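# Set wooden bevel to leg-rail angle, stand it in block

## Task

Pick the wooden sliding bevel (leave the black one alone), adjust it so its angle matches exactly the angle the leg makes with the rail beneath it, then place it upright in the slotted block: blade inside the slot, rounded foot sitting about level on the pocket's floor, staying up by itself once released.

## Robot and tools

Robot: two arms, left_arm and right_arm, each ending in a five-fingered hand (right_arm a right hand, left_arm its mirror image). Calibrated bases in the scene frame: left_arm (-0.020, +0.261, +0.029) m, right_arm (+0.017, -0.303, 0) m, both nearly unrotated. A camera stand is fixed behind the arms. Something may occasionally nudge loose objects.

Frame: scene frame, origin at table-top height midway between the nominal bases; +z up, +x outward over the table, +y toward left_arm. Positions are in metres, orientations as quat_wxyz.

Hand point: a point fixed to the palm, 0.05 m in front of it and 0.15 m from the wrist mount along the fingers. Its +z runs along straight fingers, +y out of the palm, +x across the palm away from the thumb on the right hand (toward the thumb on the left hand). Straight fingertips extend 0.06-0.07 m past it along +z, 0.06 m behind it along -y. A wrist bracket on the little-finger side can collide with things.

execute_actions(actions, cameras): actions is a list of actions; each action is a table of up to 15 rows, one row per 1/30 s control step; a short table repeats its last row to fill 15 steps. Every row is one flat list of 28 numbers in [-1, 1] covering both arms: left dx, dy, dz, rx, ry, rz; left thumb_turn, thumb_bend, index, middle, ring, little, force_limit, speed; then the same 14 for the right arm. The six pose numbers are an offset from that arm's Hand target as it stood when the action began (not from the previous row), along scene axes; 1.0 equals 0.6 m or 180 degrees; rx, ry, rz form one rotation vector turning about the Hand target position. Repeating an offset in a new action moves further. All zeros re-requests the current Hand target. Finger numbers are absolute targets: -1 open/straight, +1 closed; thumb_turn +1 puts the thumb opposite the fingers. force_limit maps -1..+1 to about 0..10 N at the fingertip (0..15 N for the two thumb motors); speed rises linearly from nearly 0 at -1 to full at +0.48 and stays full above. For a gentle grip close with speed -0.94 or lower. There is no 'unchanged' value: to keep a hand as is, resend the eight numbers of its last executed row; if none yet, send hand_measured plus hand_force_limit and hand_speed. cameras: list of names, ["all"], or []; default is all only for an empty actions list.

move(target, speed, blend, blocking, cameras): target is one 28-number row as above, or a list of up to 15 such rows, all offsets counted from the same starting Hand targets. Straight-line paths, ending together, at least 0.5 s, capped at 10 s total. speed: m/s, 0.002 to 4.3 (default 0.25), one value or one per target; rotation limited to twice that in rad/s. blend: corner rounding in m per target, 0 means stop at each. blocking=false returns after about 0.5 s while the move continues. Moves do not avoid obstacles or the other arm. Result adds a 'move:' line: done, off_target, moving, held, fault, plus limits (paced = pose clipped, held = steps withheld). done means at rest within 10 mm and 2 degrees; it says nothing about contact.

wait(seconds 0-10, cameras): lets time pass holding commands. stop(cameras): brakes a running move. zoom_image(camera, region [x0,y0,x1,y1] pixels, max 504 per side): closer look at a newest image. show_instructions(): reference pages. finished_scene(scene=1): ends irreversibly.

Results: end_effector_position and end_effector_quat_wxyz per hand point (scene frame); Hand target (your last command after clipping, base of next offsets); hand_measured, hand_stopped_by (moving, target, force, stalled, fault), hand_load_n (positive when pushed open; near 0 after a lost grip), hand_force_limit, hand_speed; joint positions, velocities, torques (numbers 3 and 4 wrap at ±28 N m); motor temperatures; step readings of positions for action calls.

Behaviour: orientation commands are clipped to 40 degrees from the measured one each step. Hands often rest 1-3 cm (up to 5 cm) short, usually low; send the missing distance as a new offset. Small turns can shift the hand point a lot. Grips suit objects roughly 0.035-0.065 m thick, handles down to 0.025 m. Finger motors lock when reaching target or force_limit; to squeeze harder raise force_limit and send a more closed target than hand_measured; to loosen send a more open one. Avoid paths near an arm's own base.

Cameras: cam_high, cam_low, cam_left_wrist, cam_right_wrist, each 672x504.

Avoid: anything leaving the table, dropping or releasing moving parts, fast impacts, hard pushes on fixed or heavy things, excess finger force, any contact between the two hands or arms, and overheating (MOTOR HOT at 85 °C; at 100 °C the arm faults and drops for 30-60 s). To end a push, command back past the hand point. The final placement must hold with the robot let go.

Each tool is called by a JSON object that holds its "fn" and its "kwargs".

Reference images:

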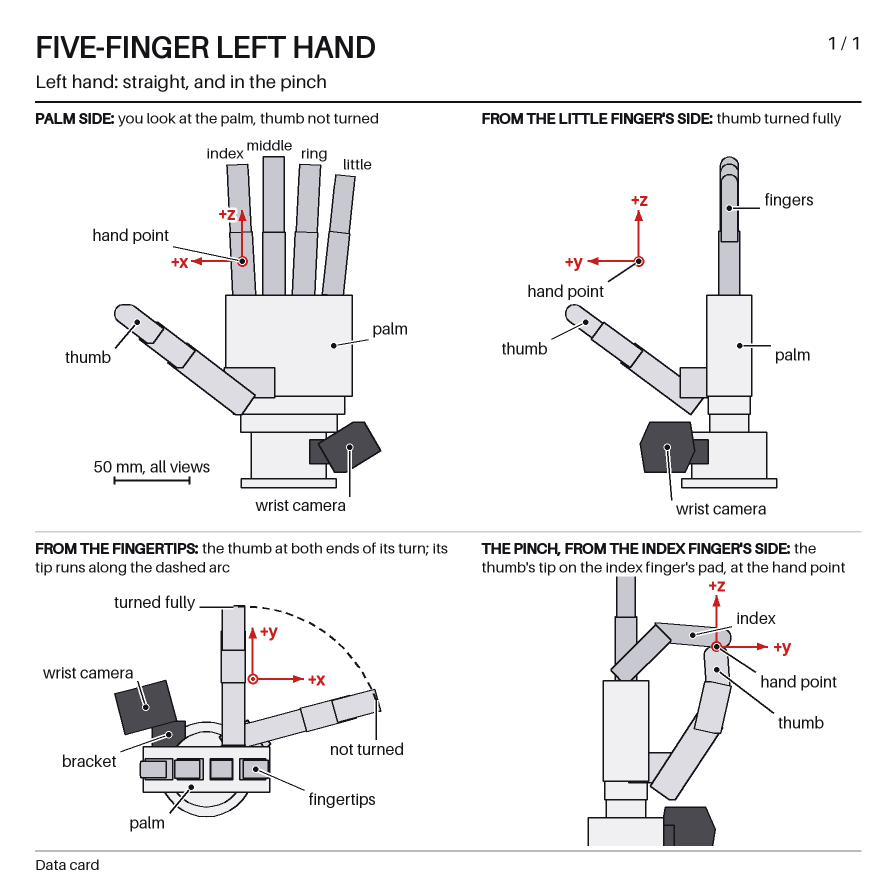

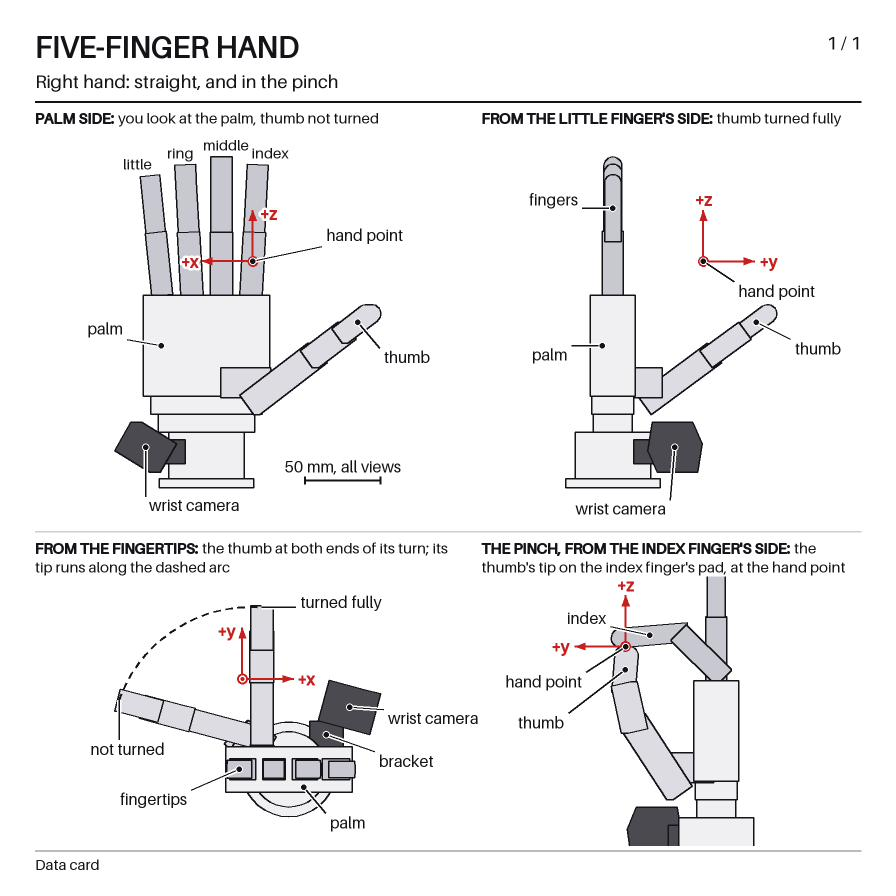

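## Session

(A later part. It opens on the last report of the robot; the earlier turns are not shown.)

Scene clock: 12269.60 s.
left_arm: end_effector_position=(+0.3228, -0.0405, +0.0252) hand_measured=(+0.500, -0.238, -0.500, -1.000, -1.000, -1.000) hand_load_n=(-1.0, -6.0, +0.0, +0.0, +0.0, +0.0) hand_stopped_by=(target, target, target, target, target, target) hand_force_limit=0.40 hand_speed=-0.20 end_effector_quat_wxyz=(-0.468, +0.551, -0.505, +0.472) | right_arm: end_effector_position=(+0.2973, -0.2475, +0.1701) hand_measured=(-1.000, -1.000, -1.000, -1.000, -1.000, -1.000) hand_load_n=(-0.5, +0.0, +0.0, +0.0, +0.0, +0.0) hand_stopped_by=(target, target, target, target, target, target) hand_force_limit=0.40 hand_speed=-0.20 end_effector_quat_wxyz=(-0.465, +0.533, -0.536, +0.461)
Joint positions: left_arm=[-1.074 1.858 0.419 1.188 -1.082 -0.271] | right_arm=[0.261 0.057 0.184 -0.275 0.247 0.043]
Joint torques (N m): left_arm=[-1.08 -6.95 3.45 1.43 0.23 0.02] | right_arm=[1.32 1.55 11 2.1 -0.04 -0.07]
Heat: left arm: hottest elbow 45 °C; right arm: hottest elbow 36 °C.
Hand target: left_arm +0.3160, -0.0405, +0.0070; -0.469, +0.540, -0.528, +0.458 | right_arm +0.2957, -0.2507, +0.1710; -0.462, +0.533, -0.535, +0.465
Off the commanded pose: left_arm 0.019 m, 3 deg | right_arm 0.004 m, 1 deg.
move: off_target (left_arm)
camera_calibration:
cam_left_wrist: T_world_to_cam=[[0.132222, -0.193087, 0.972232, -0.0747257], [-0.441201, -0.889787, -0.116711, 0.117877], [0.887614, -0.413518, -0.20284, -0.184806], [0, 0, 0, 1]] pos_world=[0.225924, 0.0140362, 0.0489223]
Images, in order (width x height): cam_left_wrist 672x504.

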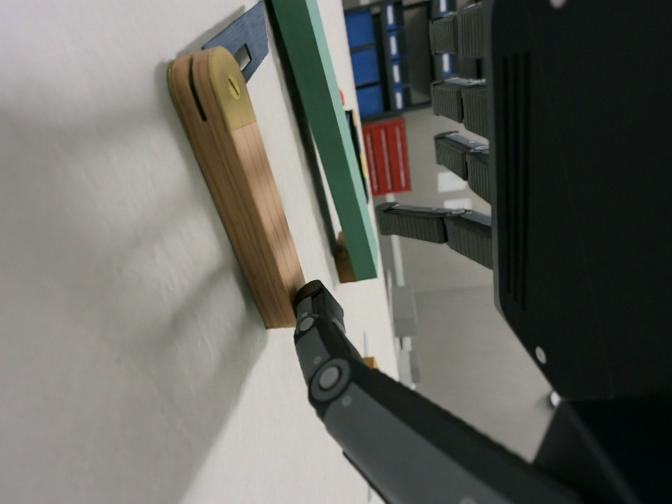

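{"fn": "move", "kwargs": {"target": [[0,0,0.035,0,0,0,0.5,-0.24,-0.5,-1,-1,-1,0.4,-0.2,0,0,0,0,0,0,-1,-1,-1,-1,-1,-1,0.4,-0.2],[-0.023,0,0.035,0,0,0,0.5,-0.24,-0.5,-1,-1,-1,0.4,-0.2,0,0,0,0,0,0,-1,-1,-1,-1,-1,-1,0.4,-0.2]], "speed": 0.05, "cameras": ["cam_left_wrist"]}}

{"fn": "zoom_image", "kwargs": {"camera": "cam_left_wrist", "region": [190, 180, 410, 400]}}

Scene clock: 12314.50 s.
left_arm: end_effector_position=(+0.3076, -0.0401, +0.0281) hand_measured=(+0.500, -0.240, -0.500, -1.000, -1.000, -1.000) hand_load_n=(+0.0, +0.0, +0.0, +0.0, +0.0, +0.0) hand_stopped_by=(target, target, target, target, target, target) hand_force_limit=0.40 hand_speed=-0.20 end_effector_quat_wxyz=(-0.473, +0.540, -0.525, +0.457) | right_arm: end_effector_position=(+0.2973, -0.2475, +0.1701) hand_measured=(-1.000, -1.000, -1.000, -1.000, -1.000, -1.000) hand_load_n=(+0.0, +0.0, +0.0, +0.0, +0.0, +0.0) hand_stopped_by=(target, target, target, target, target, target) hand_force_limit=0.40 hand_speed=-0.20 end_effector_quat_wxyz=(-0.465, +0.533, -0.536, +0.461)
Joint positions: left_arm=[-1.113 1.801 0.403 1.094 -1.106 -0.271] | right_arm=[0.261 0.057 0.184 -0.275 0.247 0.043]
Joint torques (N m): left_arm=[-1.08 -10.52 3.19 0.96 -0.32 -0.24] | right_arm=[1.32 1.61 10.99 2.09 -0.04 -0.07]
Motor temperatures (°C): left_arm=[21 24 41 20 23 20] | right_arm=[21 22 36 24 21 21]
Heat: left arm: hottest elbow 41 °C; right arm: hottest elbow 36 °C.
Hand target: left_arm +0.3023, -0.0405, +0.0280; -0.469, +0.540, -0.527, +0.458 | right_arm +0.2957, -0.2507, +0.1710; -0.462, +0.533, -0.535, +0.465
Off the commanded pose: left_arm 0.005 m, 1 deg | right_arm 0.004 m, 1 deg.
move: done
camera_calibration:
cam_left_wrist: T_world_to_cam=[[0.147505, -0.242919, 0.958766, -0.0817815], [-0.456961, -0.876445, -0.151759, 0.118163], [0.877171, -0.415733, -0.240285, -0.166389], [0, 0, 0, 1]] pos_world=[0.21201, 0.0145234, 0.0563608]
Images, in order (width x height): cam_left_wrist 672x504.

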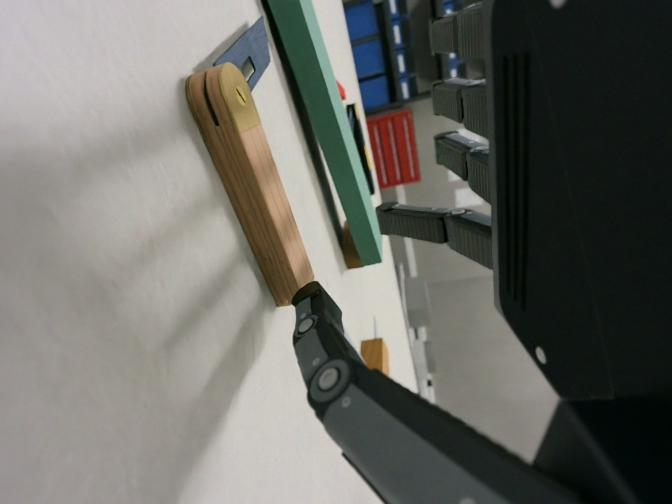

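Scaled by 2.291 from the camera's 672x504 image, which has a finer 960x720 frame.

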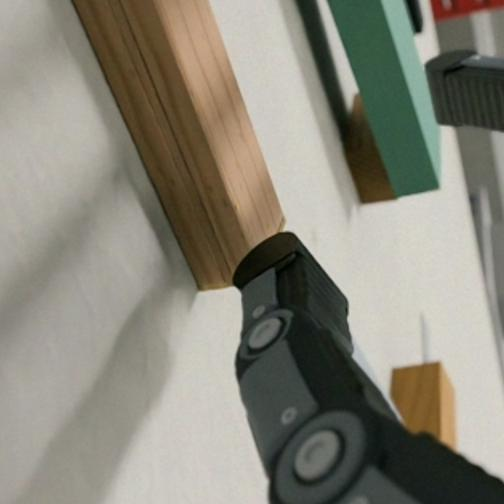

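{"fn": "move", "kwargs": {"target": [[-0.0092,0.006,0,0,0,0,0.5,-0.24,-0.5,-1,-1,-1,0.4,-0.2,0,0,0,0,0,0,-1,-1,-1,-1,-1,-1,0.4,-0.2],[-0.0092,0.006,-0.0225,0,0,0,0.5,-0.24,-0.5,-1,-1,-1,0.4,-0.2,0,0,0,0,0,0,-1,-1,-1,-1,-1,-1,0.4,-0.2]], "speed": 0.04, "cameras": ["cam_left_wrist"]}}

{"fn": "zoom_image", "kwargs": {"camera": "cam_left_wrist", "region": [190, 180, 410, 400]}}

Scene clock: 12387.10 s.
left_arm: end_effector_position=(+0.3006, -0.0335, +0.0161) hand_measured=(+0.500, -0.240, -0.500, -1.000, -1.000, -1.000) hand_load_n=(+0.0, +0.0, +0.0, +0.0, +0.0, +0.0) hand_stopped_by=(target, target, target, target, target, target) hand_force_limit=0.40 hand_speed=-0.20 end_effector_quat_wxyz=(-0.475, +0.539, -0.531, +0.450) | right_arm: end_effector_position=(+0.2973, -0.2475, +0.1701) hand_measured=(-1.000, -1.000, -1.000, -1.000, -1.000, -1.000) hand_load_n=(+0.0, +0.0, +0.0, +0.0, +0.0, +0.0) hand_stopped_by=(target, target, target, target, target, target) hand_force_limit=0.40 hand_speed=-0.20 end_effector_quat_wxyz=(-0.465, +0.533, -0.536, +0.461)
Joint positions: left_arm=[-1.123 1.833 0.388 1.112 -1.117 -0.283] | right_arm=[0.261 0.057 0.184 -0.275 0.247 0.043]
Joint torques (N m): left_arm=[-1.2 -8.47 3.15 2.44 -0.33 -0.24] | right_arm=[1.32 1.61 11 2.09 -0.04 -0.06]
Heat: left arm: hottest elbow 39 °C; right arm: hottest elbow 36 °C.
Hand target: left_arm +0.2966, -0.0369, +0.0144; -0.469, +0.540, -0.528, +0.458 | right_arm +0.2957, -0.2507, +0.1710; -0.462, +0.533, -0.535, +0.465
Off the commanded pose: left_arm 0.005 m, 1 deg | right_arm 0.004 m, 1 deg.
move: done
camera_calibration:
cam_left_wrist: T_world_to_cam=[[0.157415, -0.258464, 0.953109, -0.0710812], [-0.457658, -0.874335, -0.161515, 0.119377], [0.875082, -0.410773, -0.255922, -0.159398], [0, 0, 0, 1]] pos_world=[0.205309, 0.0205271, 0.0462359]
Images, in order (width x height): cam_left_wrist 672x504.

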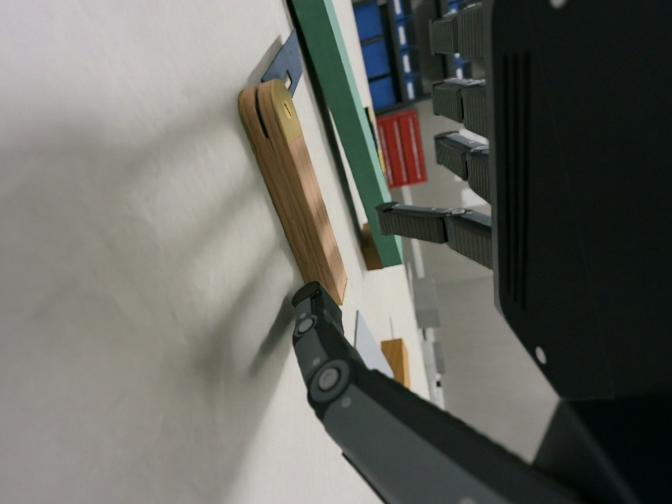

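Scaled by 2.291 from the camera's 672x504 image, which has a finer 960x720 frame.

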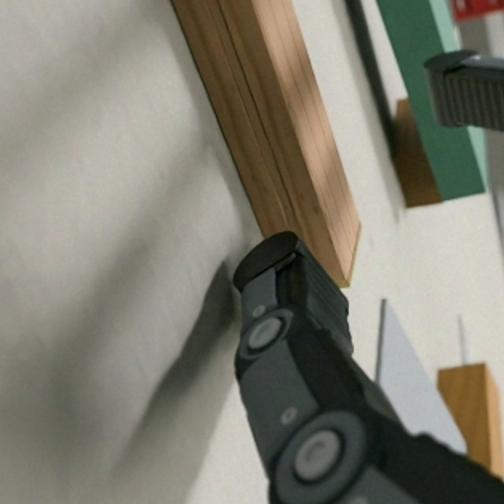

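{"fn": "move", "kwargs": {"target": [0.0,-0.002,-0.0085,0,0,0,0.5,-0.15,-0.3,-1,-1,-1,0.4,-0.2,0,0,0,0,0,0,-1,-1,-1,-1,-1,-1,0.4,-0.2], "speed": 0.03, "cameras": ["cam_left_wrist"]}}

{"fn": "zoom_image", "kwargs": {"camera": "cam_left_wrist", "region": [190, 180, 410, 400]}}

Scene clock: 12397.87 s.
left_arm: end_effector_position=(+0.2997, -0.0325, +0.0105) hand_measured=(+0.500, -0.150, -0.300, -1.000, -1.000, -1.000) hand_load_n=(+0.0, +0.0, +0.0, +0.0, +0.0, +0.0) hand_stopped_by=(target, target, target, target, target, target) hand_force_limit=0.40 hand_speed=-0.20 end_effector_quat_wxyz=(-0.475, +0.539, -0.531, +0.449) | right_arm: end_effector_position=(+0.2973, -0.2475, +0.1701) hand_measured=(-1.000, -1.000, -1.000, -1.000, -1.000, -1.000) hand_load_n=(+0.0, +0.0, +0.0, +0.0, +0.0, +0.0) hand_stopped_by=(target, target, target, target, target, target) hand_force_limit=0.40 hand_speed=-0.20 end_effector_quat_wxyz=(-0.465, +0.533, -0.536, +0.461)
Joint positions: left_arm=[-1.125 1.857 0.388 1.131 -1.119 -0.285] | right_arm=[0.261 0.057 0.184 -0.275 0.247 0.043]
Joint torques (N m): left_arm=[-1.2 -8.23 3.38 2.44 -0.3 -0.23] | right_arm=[1.32 1.61 11.02 2.1 -0.04 -0.07]
Heat: left arm: hottest elbow 39 °C; right arm: hottest elbow 36 °C.
Hand target: left_arm +0.2967, -0.0381, +0.0093; -0.469, +0.540, -0.528, +0.458 | right_arm +0.2957, -0.2507, +0.1710; -0.462, +0.533, -0.535, +0.465
Off the commanded pose: left_arm 0.006 m, 1 deg | right_arm 0.004 m, 1 deg.
move: done
camera_calibration:
cam_left_wrist: T_world_to_cam=[[0.15891, -0.260724, 0.952245, -0.0658733], [-0.457136, -0.874314, -0.163101, 0.118854], [0.875085, -0.409387, -0.258123, -0.159538], [0, 0, 0, 1]] pos_world=[0.20441, 0.0214285, 0.0409323]
Images, in order (width x height): cam_left_wrist 672x504.

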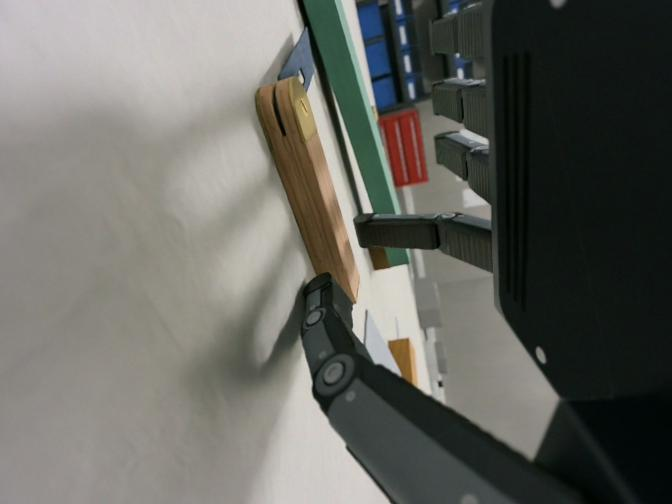

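Scaled by 2.291 from the camera's 672x504 image, which has a finer 960x720 frame.

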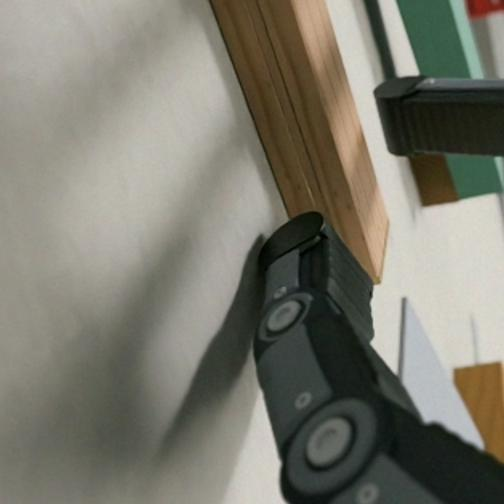

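{"fn": "move", "kwargs": {"target": [[0.0085,0,-0.002,0,0,0,0.5,-0.15,-0.3,-1,-1,-1,0.4,-0.2,0,0,0,0,0,0,-1,-1,-1,-1,-1,-1,0.4,-0.2],[0.0085,0,-0.002,0,0,0,0.5,-0.15,0.25,-1,-1,-1,-0.2,-0.8,0,0,0,0,0,0,-1,-1,-1,-1,-1,-1,0.4,-0.2]], "speed": 0.03, "cameras": ["cam_left_wrist"]}}

{"fn": "zoom_image", "kwargs": {"camera": "cam_left_wrist", "region": [190, 180, 410, 400]}}

Scene clock: 12414.50 s.
left_arm: end_effector_position=(+0.2999, -0.0348, +0.0107) hand_measured=(+0.500, -0.150, -0.026, -1.000, -1.000, -1.000) hand_load_n=(+1.0, +3.0, +7.0, +0.0, +0.0, +0.0) hand_stopped_by=(target, target, force, target, target, target) hand_force_limit=-0.20 hand_speed=-0.80 end_effector_quat_wxyz=(-0.472, +0.539, -0.529, +0.455) | right_arm: end_effector_position=(+0.2973, -0.2475, +0.1701) hand_measured=(-1.000, -1.000, -1.000, -1.000, -1.000, -1.000) hand_load_n=(-0.5, +0.0, +0.0, +0.0, +0.0, +0.0) hand_stopped_by=(target, target, target, target, target, target) hand_force_limit=0.40 hand_speed=-0.20 end_effector_quat_wxyz=(-0.465, +0.533, -0.536, +0.461)
Joint positions: left_arm=[-1.125 1.865 0.388 1.151 -1.112 -0.285] | right_arm=[0.261 0.057 0.184 -0.275 0.247 0.043]
Joint torques (N m): left_arm=[-0.09 -8.23 3.88 2.22 -0.03 -0.1] | right_arm=[1.32 1.61 10.99 2.09 -0.04 -0.07]
Heat: left arm: hottest elbow 39 °C; right arm: hottest elbow 36 °C.
Hand target: left_arm +0.3018, -0.0380, +0.0082; -0.469, +0.540, -0.528, +0.458 | right_arm +0.2957, -0.2507, +0.1710; -0.462, +0.533, -0.535, +0.465
Off the commanded pose: left_arm 0.005 m, 1 deg | right_arm 0.004 m, 1 deg.
move: done
camera_calibration:
cam_left_wrist: T_world_to_cam=[[0.153699, -0.249998, 0.955969, -0.0647319], [-0.461834, -0.873465, -0.154169, 0.118334], [0.873548, -0.417803, -0.249708, -0.160502], [0, 0, 0, 1]] pos_world=[0.204806, 0.0201192, 0.0400465]
Images, in order (width x height): cam_left_wrist 672x504.

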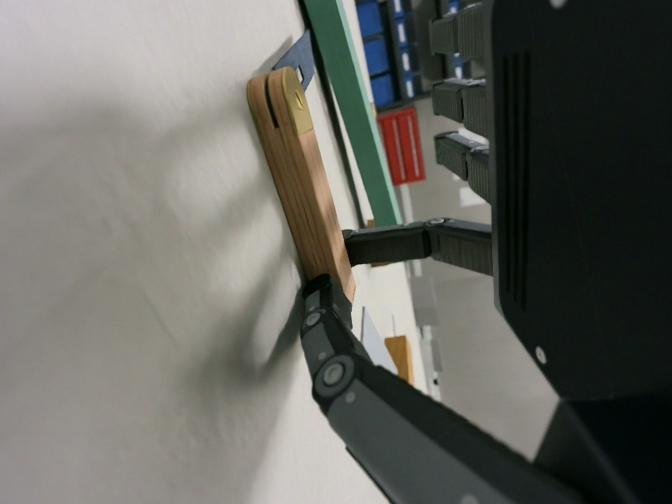

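Scaled by 2.291 from the camera's 672x504 image, which has a finer 960x720 frame.

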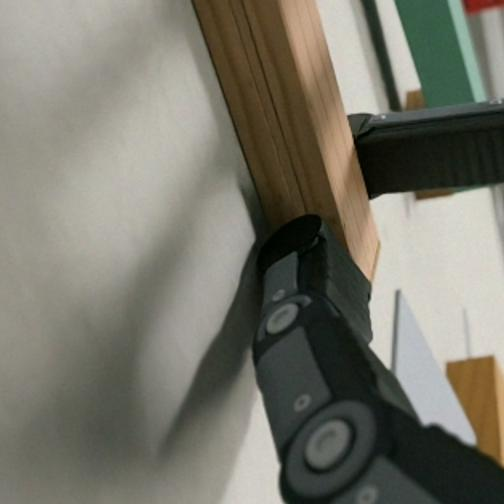

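{"fn": "move", "kwargs": {"target": [[0,0,0.1,0,0,0,0.5,-0.15,0.25,-1,-1,-1,-0.2,-0.8,0,0,0,0,0,0,-1,-1,-1,-1,-1,-1,0.4,-0.2],[0,0,0.27,0,0,0,0.5,-0.15,0.25,-1,-1,-1,-0.2,-0.8,0.0422,-0.13,0,-0.0087,0.0196,0.2091,0.15,-0.17,-1,-1,-1,-1,0.4,-0.2]], "speed": [0.06,0.12], "blend": [0.02,0], "cameras": ["cam_left_wrist","cam_low","cam_high"]}}

{"fn": "zoom_image", "kwargs": {"camera": "cam_left_wrist", "region": [190, 60, 410, 280]}}

Scene clock: 12472.40 s.
left_arm: end_effector_position=(+0.2925, -0.0213, +0.1463) hand_measured=(+0.500, -0.152, -0.026, -1.000, -1.000, -1.000) hand_load_n=(+0.0, +3.0, +5.0, +0.0, +0.0, +0.0) hand_stopped_by=(target, target, force, target, target, target) hand_force_limit=-0.20 hand_speed=-0.80 end_effector_quat_wxyz=(-0.475, +0.534, -0.542, +0.442) | right_arm: end_effector_position=(+0.3098, -0.3176, +0.1541) hand_measured=(+0.150, -0.170, -1.000, -1.000, -1.000, -1.000) hand_load_n=(+0.0, +0.0, +0.0, +0.0, +0.0, +0.0) hand_stopped_by=(target, target, target, target, target, target) hand_force_limit=0.40 hand_speed=-0.20 end_effector_quat_wxyz=(-0.567, +0.694, -0.351, +0.270)
Joint positions: left_arm=[-1.125 1.217 0.417 0.436 -1.108 -0.285] | right_arm=[-0.699 0.866 0.446 -0.398 -1.278 -0.773]
Joint torques (N m): left_arm=[-0.15 -6.77 13.68 1.05 -0.25 -0.08] | right_arm=[1.61 -1.73 13.79 1.14 -0.77 -0.07]
Heat: left arm: hottest elbow 39 °C; right arm: hottest elbow 36 °C.
Hand target: left_arm +0.3018, -0.0382, +0.1701; -0.469, +0.540, -0.528, +0.458 | right_arm +0.3210, -0.3287, +0.1709; -0.564, +0.697, -0.342, +0.282
Off the commanded pose: left_arm 0.031 m, 3 deg | right_arm 0.023 m, 2 deg.
move: off_target (left_arm, right_arm); target 2's new numbers were sent with right_arm's hand 0.023 m and 2 deg from that target
camera_calibration:
cam_left_wrist: T_world_to_cam=[[0.170041, -0.282144, 0.944183, -0.19361], [-0.468583, -0.866033, -0.174402, 0.152635], [0.8669, -0.412772, -0.27947, -0.10815], [0, 0, 0, 1]] pos_world=[0.198199, 0.0329199, 0.179198]
Images, in order (width x height): cam_high 672x504, cam_low 672x504, cam_left_wrist 672x504.

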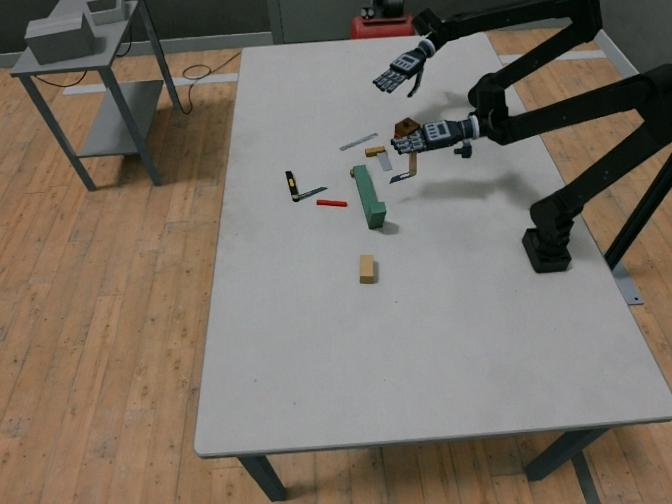

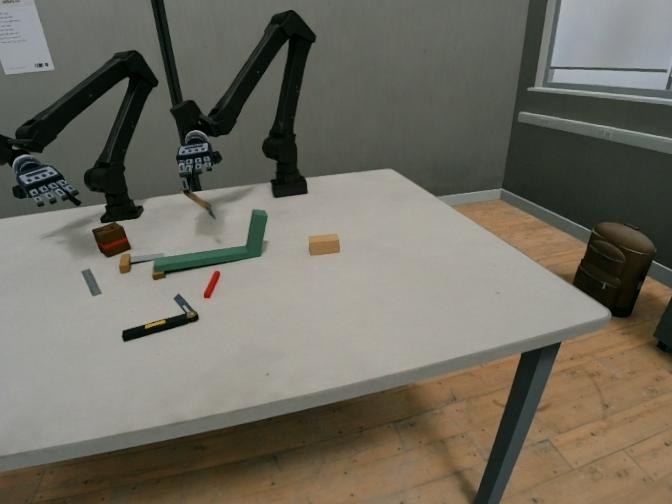

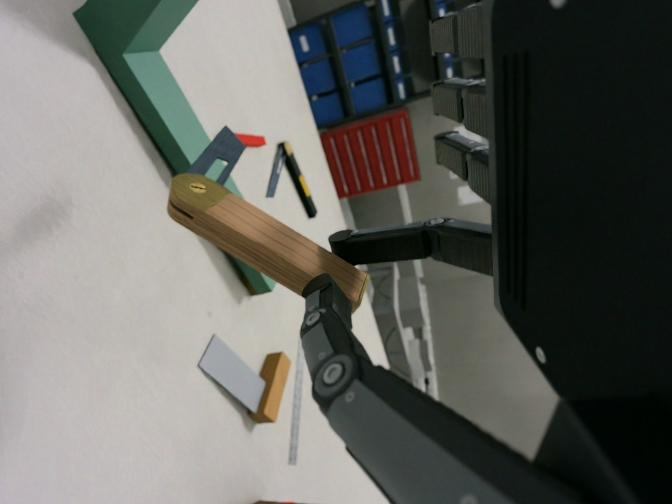

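Scaled by 2.291 from the camera's 672x504 image, which has a finer 960x720 frame.

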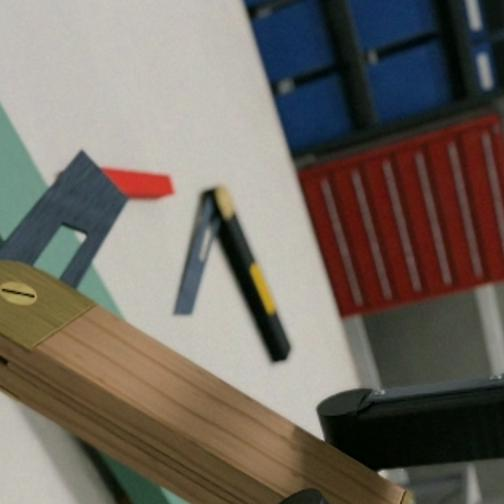

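{"fn": "move", "kwargs": {"target": [[0,-0.05,0.03,-0.05,0.025,-0.07,0.5,-0.15,0.25,-1,-1,-1,-0.2,-0.8,-0.085,-0.135,-0.083,0,0,0,0.15,-0.17,-1,-1,-1,-1,0.4,-0.2],[-0.0263,-0.3472,0.075,-0.2108,0.1034,-0.2887,0.5,-0.15,0.25,-1,-1,-1,-0.2,-0.8,-0.085,-0.135,-0.083,0,0,0,0.15,-0.17,-1,-1,-1,-1,0.4,-0.2]], "speed": [0.15,0.12], "blend": [0.02,0], "cameras": ["all"]}}

Scene clock: 12541.90 s.
left_arm: end_effector_position=(+0.2666, -0.2314, +0.1875) hand_measured=(+0.500, -0.152, -0.026, -1.000, -1.000, -1.000) hand_load_n=(+0.0, +3.5, +5.0, +0.0, +0.0, +0.0) hand_stopped_by=(target, target, force, target, target, target) hand_force_limit=-0.20 hand_speed=-0.80 end_effector_quat_wxyz=(-0.053, -0.448, +0.622, -0.640) | right_arm: end_effector_position=(+0.2650, -0.3969, +0.1163) hand_measured=(+0.150, -0.170, -1.000, -1.000, -1.000, -1.000) hand_load_n=(+0.0, +0.0, +0.0, +0.0, +0.0, +0.0) hand_stopped_by=(target, target, target, target, target, target) hand_force_limit=0.40 hand_speed=-0.20 end_effector_quat_wxyz=(-0.560, +0.696, -0.354, +0.278)
Joint positions: left_arm=[-0.906 1.484 0.652 0.654 0.141 -0.682] | right_arm=[-1.049 1.311 0.657 -1.433 -1.316 -2.093]
Joint torques (N m): left_arm=[0.67 -9.58 14.11 3.17 0.1 -0.29] | right_arm=[1.73 -5.07 9.88 -0.85 -0.65 -0.08]
Motor temperatures (°C): left_arm=[21 23 48 20 23 20] | right_arm=[21 22 37 23 22 21]
Heat: left arm: hottest elbow 48 °C; right arm: hottest elbow 37 °C.
Hand target: left_arm +0.2861, -0.2464, +0.2151; -0.055, -0.441, +0.600, -0.665 | right_arm +0.2700, -0.4097, +0.1212; -0.564, +0.697, -0.342, +0.282
Off the commanded pose: left_arm 0.037 m, 4 deg | right_arm 0.015 m, 1 deg.
joint sent to its limit (right arm) — joint 6 (wrist roll), lower limit. The joint targets still meet the commanded pose.
move: off_target (left_arm, right_arm)
camera_calibration:
cam_left_wrist: T_world_to_cam=[[0.466102, 0.0851005, 0.880629, -0.269408], [-0.877665, -0.0810693, 0.472368, 0.135216], [0.111591, -0.993069, 0.0369032, -0.15315], [0, 0, 0, 1]] pos_world=[0.261337, -0.1182, 0.179028]
cam_right_wrist: T_world_to_cam=[[-0.034461, -0.326085, -0.944712, -0.0105223], [-0.906028, 0.409159, -0.108179, 0.425826], [0.421813, 0.852207, -0.309542, 0.377989], [0, 0, 0, 1]] pos_world=[0.226007, -0.499786, 0.153128]

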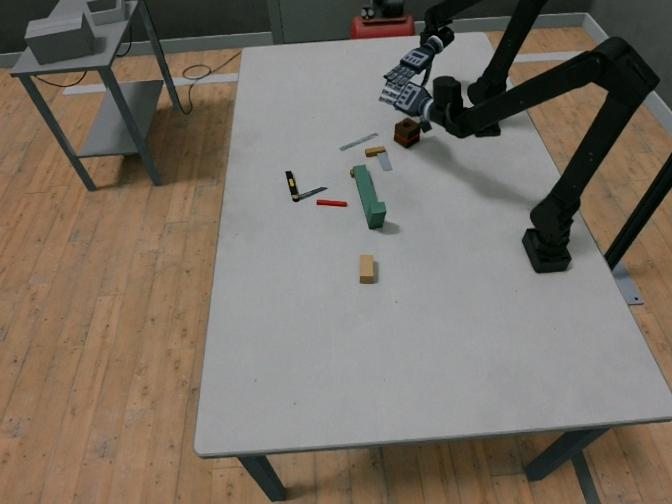

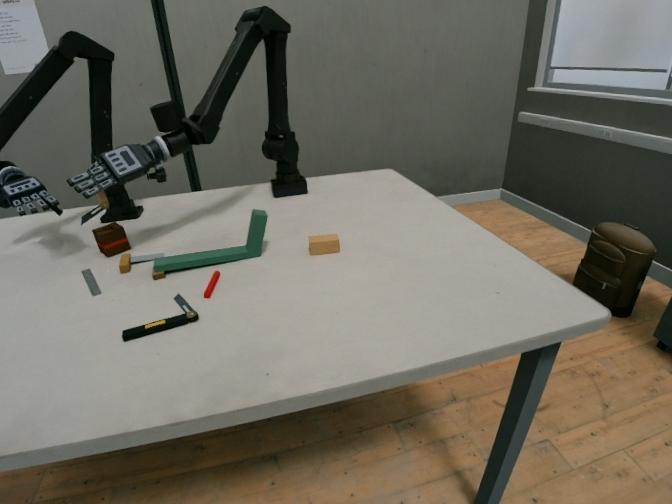

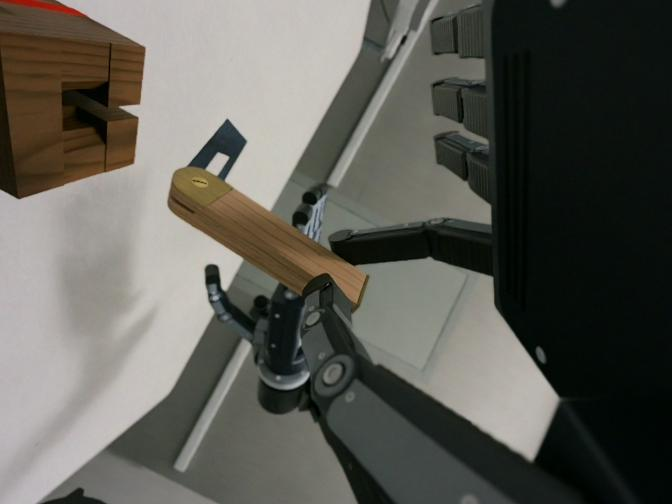

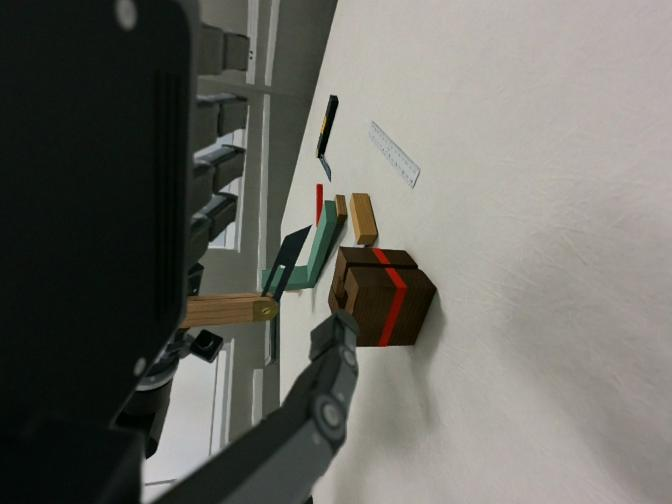

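{"fn": "zoom_image", "kwargs": {"camera": "cam_high", "region": [370, 60, 470, 160]}}

{"fn": "zoom_image", "kwargs": {"camera": "cam_low", "region": [50, 160, 190, 265]}}

{"fn": "zoom_image", "kwargs": {"camera": "cam_right_wrist", "region": [180, 200, 460, 380]}}

Scaled by 5.040 from the camera's 672x504 image, which has a finer 960x720 frame.

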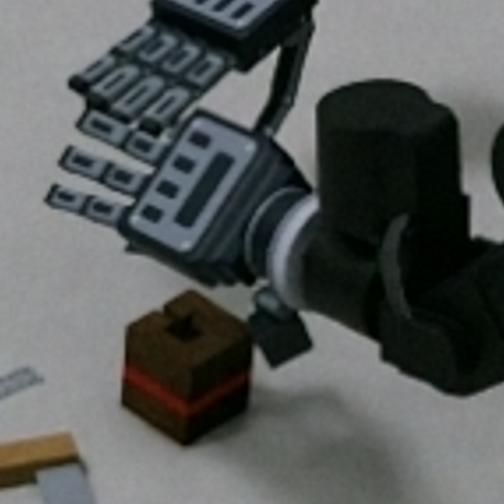

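Scaled by 3.600 from the camera's 672x504 image, which has a finer 960x720 frame.

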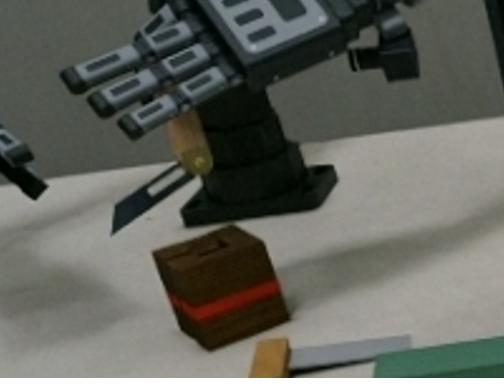

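Scaled by 1.800 from the camera's 672x504 image, which has a finer 960x720 frame.

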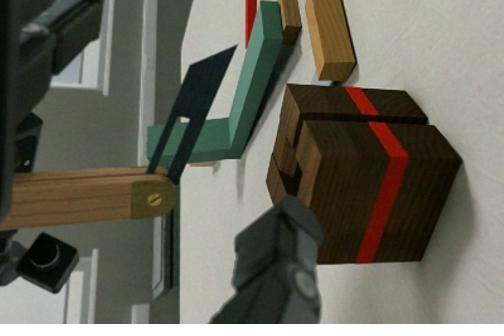

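{"fn": "zoom_image", "kwargs": {"camera": "cam_right_wrist", "region": [185, 260, 295, 350]}}

{"fn": "zoom_image", "kwargs": {"camera": "cam_low", "region": [75, 180, 125, 230]}}

Scaled by 4.582 from the camera's 672x504 image, which has a finer 960x720 frame.

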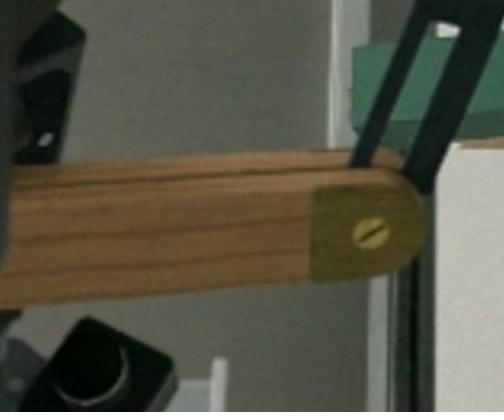

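Scaled by 10.080 from the camera's 672x504 image, which has a finer 960x720 frame.

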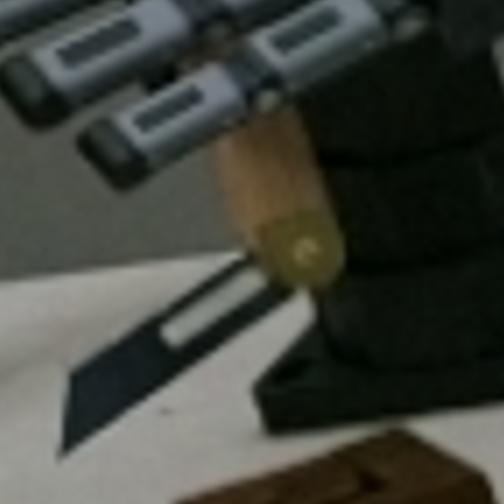

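{"fn": "move", "kwargs": {"target": [0.0238,-0.0082,-0.0333,-0.0003,0.0269,-0.0751,0.5,-0.15,0.25,-1,-1,-1,-0.2,-0.8,0,0,0,0,0,0,0.15,-0.17,-1,-1,-1,-1,0.4,-0.2], "speed": 0.08, "cameras": ["all"]}}

{"fn": "zoom_image", "kwargs": {"camera": "cam_right_wrist", "region": [185, 200, 345, 350]}}

{"fn": "zoom_image", "kwargs": {"camera": "cam_low", "region": [75, 180, 135, 240]}}

Scene clock: 12637.23 s.
left_arm: end_effector_position=(+0.2816, -0.2405, +0.1784) hand_measured=(+0.500, -0.152, -0.026, -1.000, -1.000, -1.000) hand_load_n=(+0.0, +3.0, +5.0, +0.0, +0.0, +0.0) hand_stopped_by=(target, target, force, target, target, target) hand_force_limit=-0.20 hand_speed=-0.80 end_effector_quat_wxyz=(-0.158, -0.396, +0.655, -0.623) | right_arm: end_effector_position=(+0.2650, -0.3969, +0.1163) hand_measured=(+0.150, -0.170, -1.000, -1.000, -1.000, -1.000) hand_load_n=(+0.0, +0.0, +0.0, +0.0, +0.0, +0.0) hand_stopped_by=(target, target, target, target, target, target) hand_force_limit=0.40 hand_speed=-0.20 end_effector_quat_wxyz=(-0.560, +0.696, -0.354, +0.278)
Joint positions: left_arm=[-0.794 1.62 0.768 0.654 0.492 -0.698] | right_arm=[-1.049 1.311 0.657 -1.433 -1.316 -2.093]
Joint torques (N m): left_arm=[0.62 -10.93 13.75 1.8 0.16 -0.31] | right_arm=[1.67 -5.07 9.88 -0.9 -0.65 -0.07]
Heat: left arm: hottest elbow 50 °C; right arm: hottest elbow 36 °C.
Hand target: left_arm +0.3004, -0.2513, +0.1951; -0.158, -0.395, +0.644, -0.635 | right_arm +0.2700, -0.4097, +0.1212; -0.564, +0.697, -0.342, +0.282
Off the commanded pose: left_arm 0.027 m, 2 deg | right_arm 0.015 m, 1 deg.
joint sent to its limit (right arm) — joint 6 (wrist roll), lower limit. The joint targets still meet the commanded pose.
move: off_target (left_arm, right_arm)
camera_calibration:
cam_left_wrist: T_world_to_cam=[[0.541675, -0.000472984, 0.840588, -0.30233], [-0.832806, 0.135454, 0.536736, 0.179939], [-0.114115, -0.990784, 0.0729779, -0.105844], [0, 0, 0, 1]] pos_world=[0.301541, -0.129385, 0.16528]
cam_right_wrist: T_world_to_cam=[[-0.034461, -0.326085, -0.944712, -0.0105223], [-0.906028, 0.409159, -0.108179, 0.425826], [0.421813, 0.852207, -0.309542, 0.377989], [0, 0, 0, 1]] pos_world=[0.226007, -0.499786, 0.153128]

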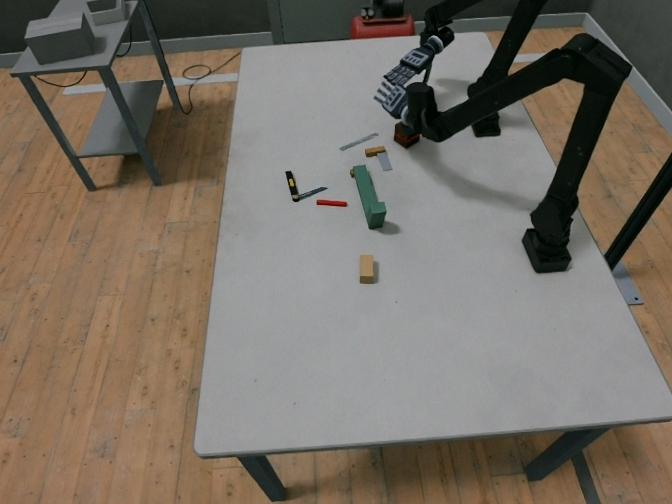

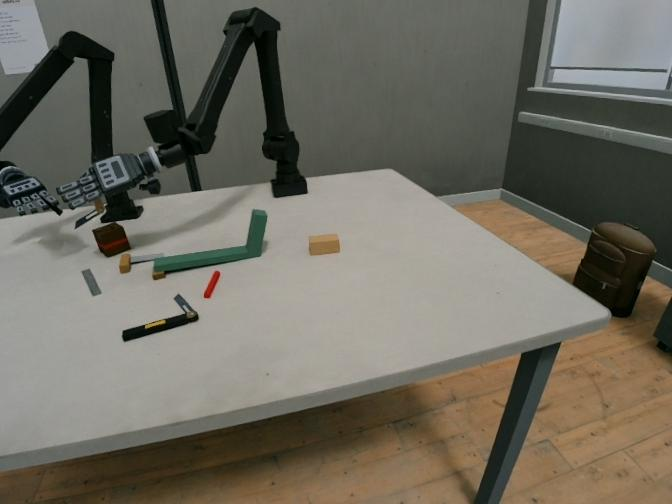

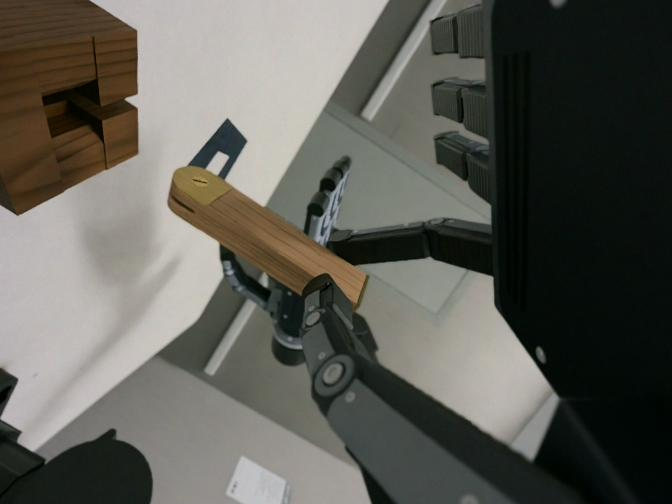

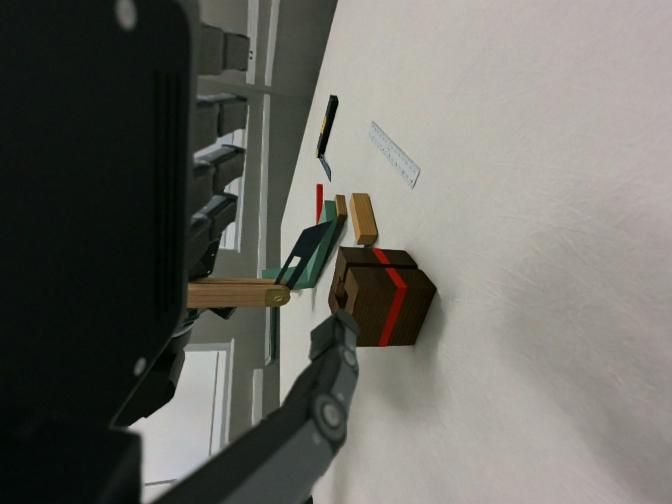

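Scaled by 3.150 from the camera's 672x504 image, which has a finer 960x720 frame.

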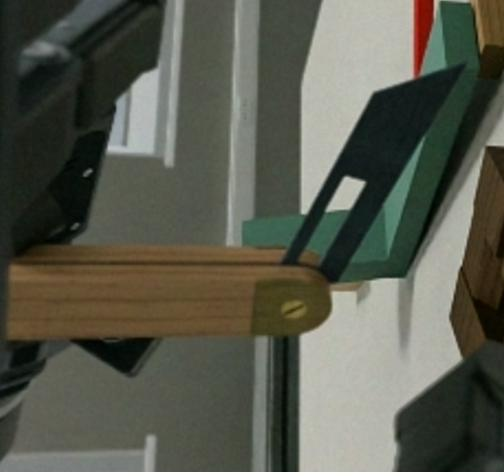

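Scaled by 8.400 from the camera's 672x504 image, which has a finer 960x720 frame.

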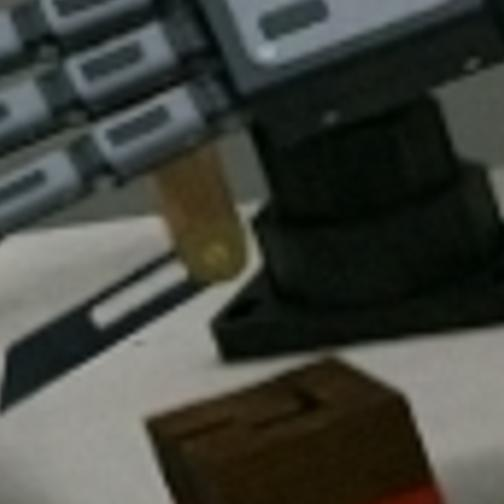

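{"fn": "zoom_image", "kwargs": {"camera": "cam_right_wrist", "region": [185, 265, 295, 320]}}

{"fn": "zoom_image", "kwargs": {"camera": "cam_low", "region": [75, 190, 115, 230]}}

Scaled by 4.582 from the camera's 672x504 image, which has a finer 960x720 frame.

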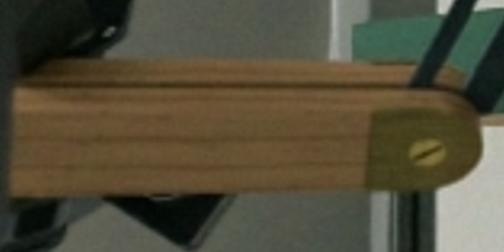

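Scaled by 12.600 from the camera's 672x504 image, which has a finer 960x720 frame.

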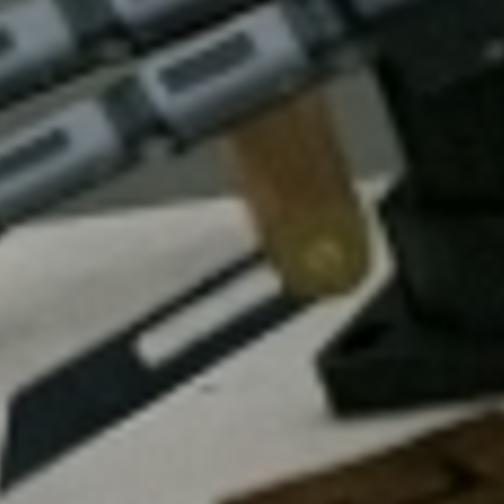

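{"fn": "zoom_image", "kwargs": {"camera": "cam_right_wrist", "region": [310, 230, 450, 360]}}

Scaled by 3.600 from the camera's 672x504 image, which has a finer 960x720 frame.

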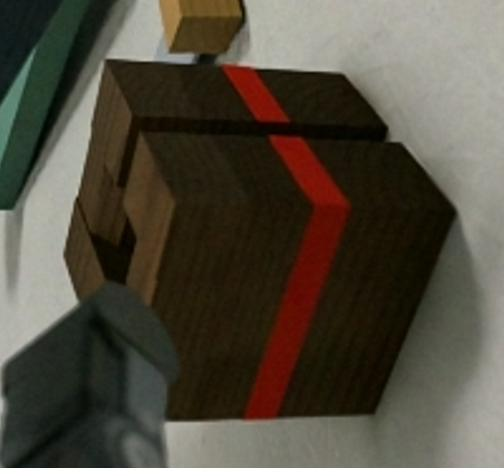

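{"fn": "move", "kwargs": {"target": [0.0005,0.0077,-0.05,0,0,0,0.5,-0.15,0.25,-1,-1,-1,-0.2,-0.8,0,0,0,0,0,0,0.15,-0.17,-1,-1,-1,-1,0.4,-0.2], "speed": 0.06, "cameras": ["cam_right_wrist","cam_low"]}}

{"fn": "zoom_image", "kwargs": {"camera": "cam_right_wrist", "region": [230, 210, 450, 360]}}

{"fn": "zoom_image", "kwargs": {"camera": "cam_low", "region": [70, 190, 140, 260]}}

Scene clock: 12827.87 s.
left_arm: end_effector_position=(+0.2867, -0.2419, +0.1546) hand_measured=(+0.500, -0.152, -0.026, -1.000, -1.000, -1.000) hand_load_n=(+0.0, +3.0, +5.0, +0.0, +0.0, +0.0) hand_stopped_by=(target, target, force, target, target, target) hand_force_limit=-0.20 hand_speed=-0.80 end_effector_quat_wxyz=(-0.160, -0.398, +0.656, -0.621) | right_arm: end_effector_position=(+0.2650, -0.3969, +0.1163) hand_measured=(+0.150, -0.170, -1.000, -1.000, -1.000, -1.000) hand_load_n=(+0.0, +0.0, +0.0, +0.0, +0.0, +0.0) hand_stopped_by=(target, target, target, target, target, target) hand_force_limit=0.40 hand_speed=-0.20 end_effector_quat_wxyz=(-0.560, +0.696, -0.354, +0.278)
Joint positions: left_arm=[-0.788 1.688 0.768 0.716 0.5 -0.698] | right_arm=[-1.049 1.311 0.657 -1.433 -1.316 -2.093]
Joint torques (N m): left_arm=[0.67 -11.46 10.89 2.91 0.16 -0.28] | right_arm=[1.67 -5.07 9.87 -0.84 -0.65 -0.08]
Heat: left arm: hottest elbow 48 °C; right arm: hottest elbow 35 °C.
Hand target: left_arm +0.3006, -0.2468, +0.1652; -0.158, -0.395, +0.644, -0.635 | right_arm +0.2700, -0.4097, +0.1212; -0.564, +0.697, -0.342, +0.282
Off the commanded pose: left_arm 0.018 m, 2 deg | right_arm 0.015 m, 1 deg.
joint sent to its limit (right arm) — joint 6 (wrist roll), lower limit. The joint targets still meet the commanded pose.
move: off_target (left_arm, right_arm)
camera_calibration:
cam_right_wrist: T_world_to_cam=[[-0.034461, -0.326085, -0.944712, -0.0105223], [-0.906028, 0.409159, -0.108179, 0.425826], [0.421813, 0.852207, -0.309542, 0.377989], [0, 0, 0, 1]] pos_world=[0.226007, -0.499786, 0.153128]
Images, in order (width x height): cam_low 672x504, cam_right_wrist 672x504.

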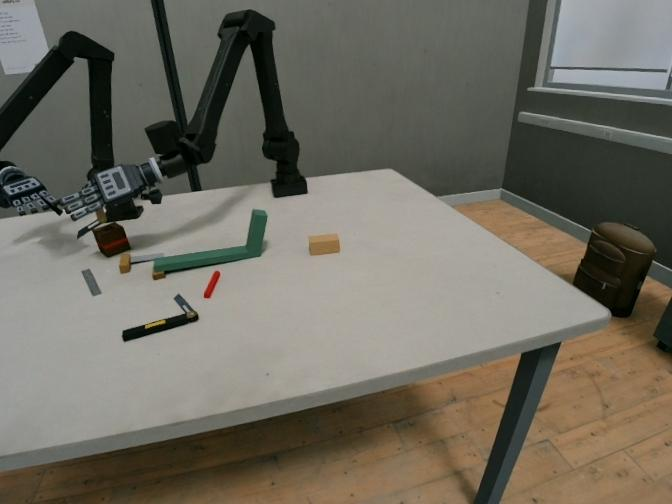

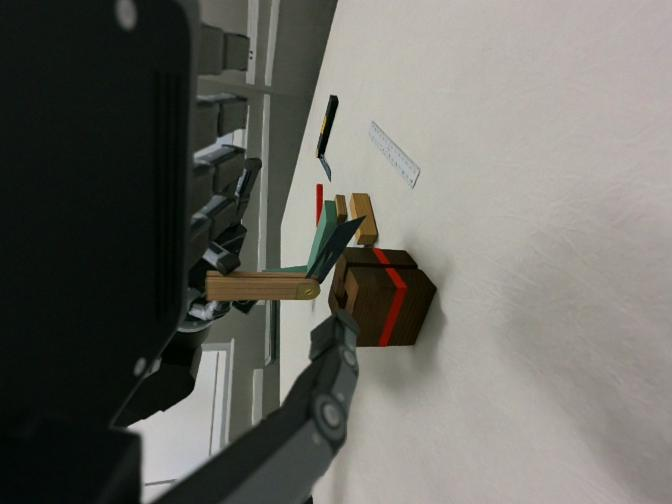

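Scaled by 2.291 from the camera's 672x504 image, which has a finer 960x720 frame.

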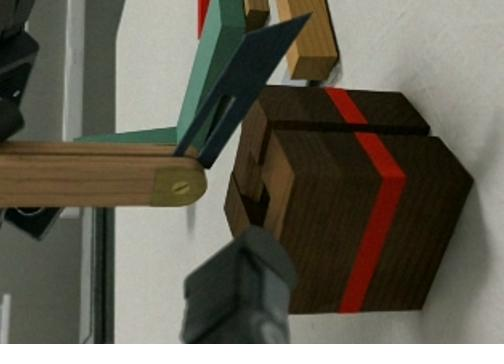

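Scaled by 7.200 from the camera's 672x504 image, which has a finer 960x720 frame.

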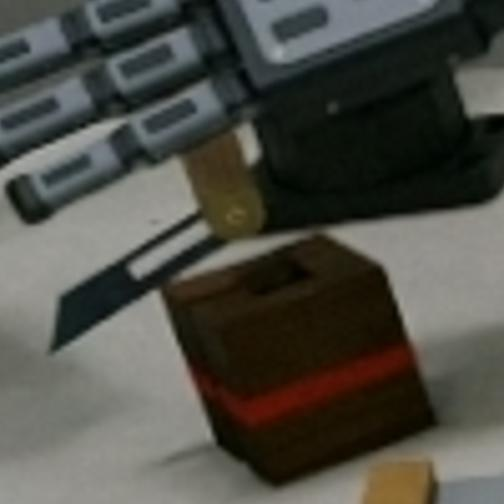

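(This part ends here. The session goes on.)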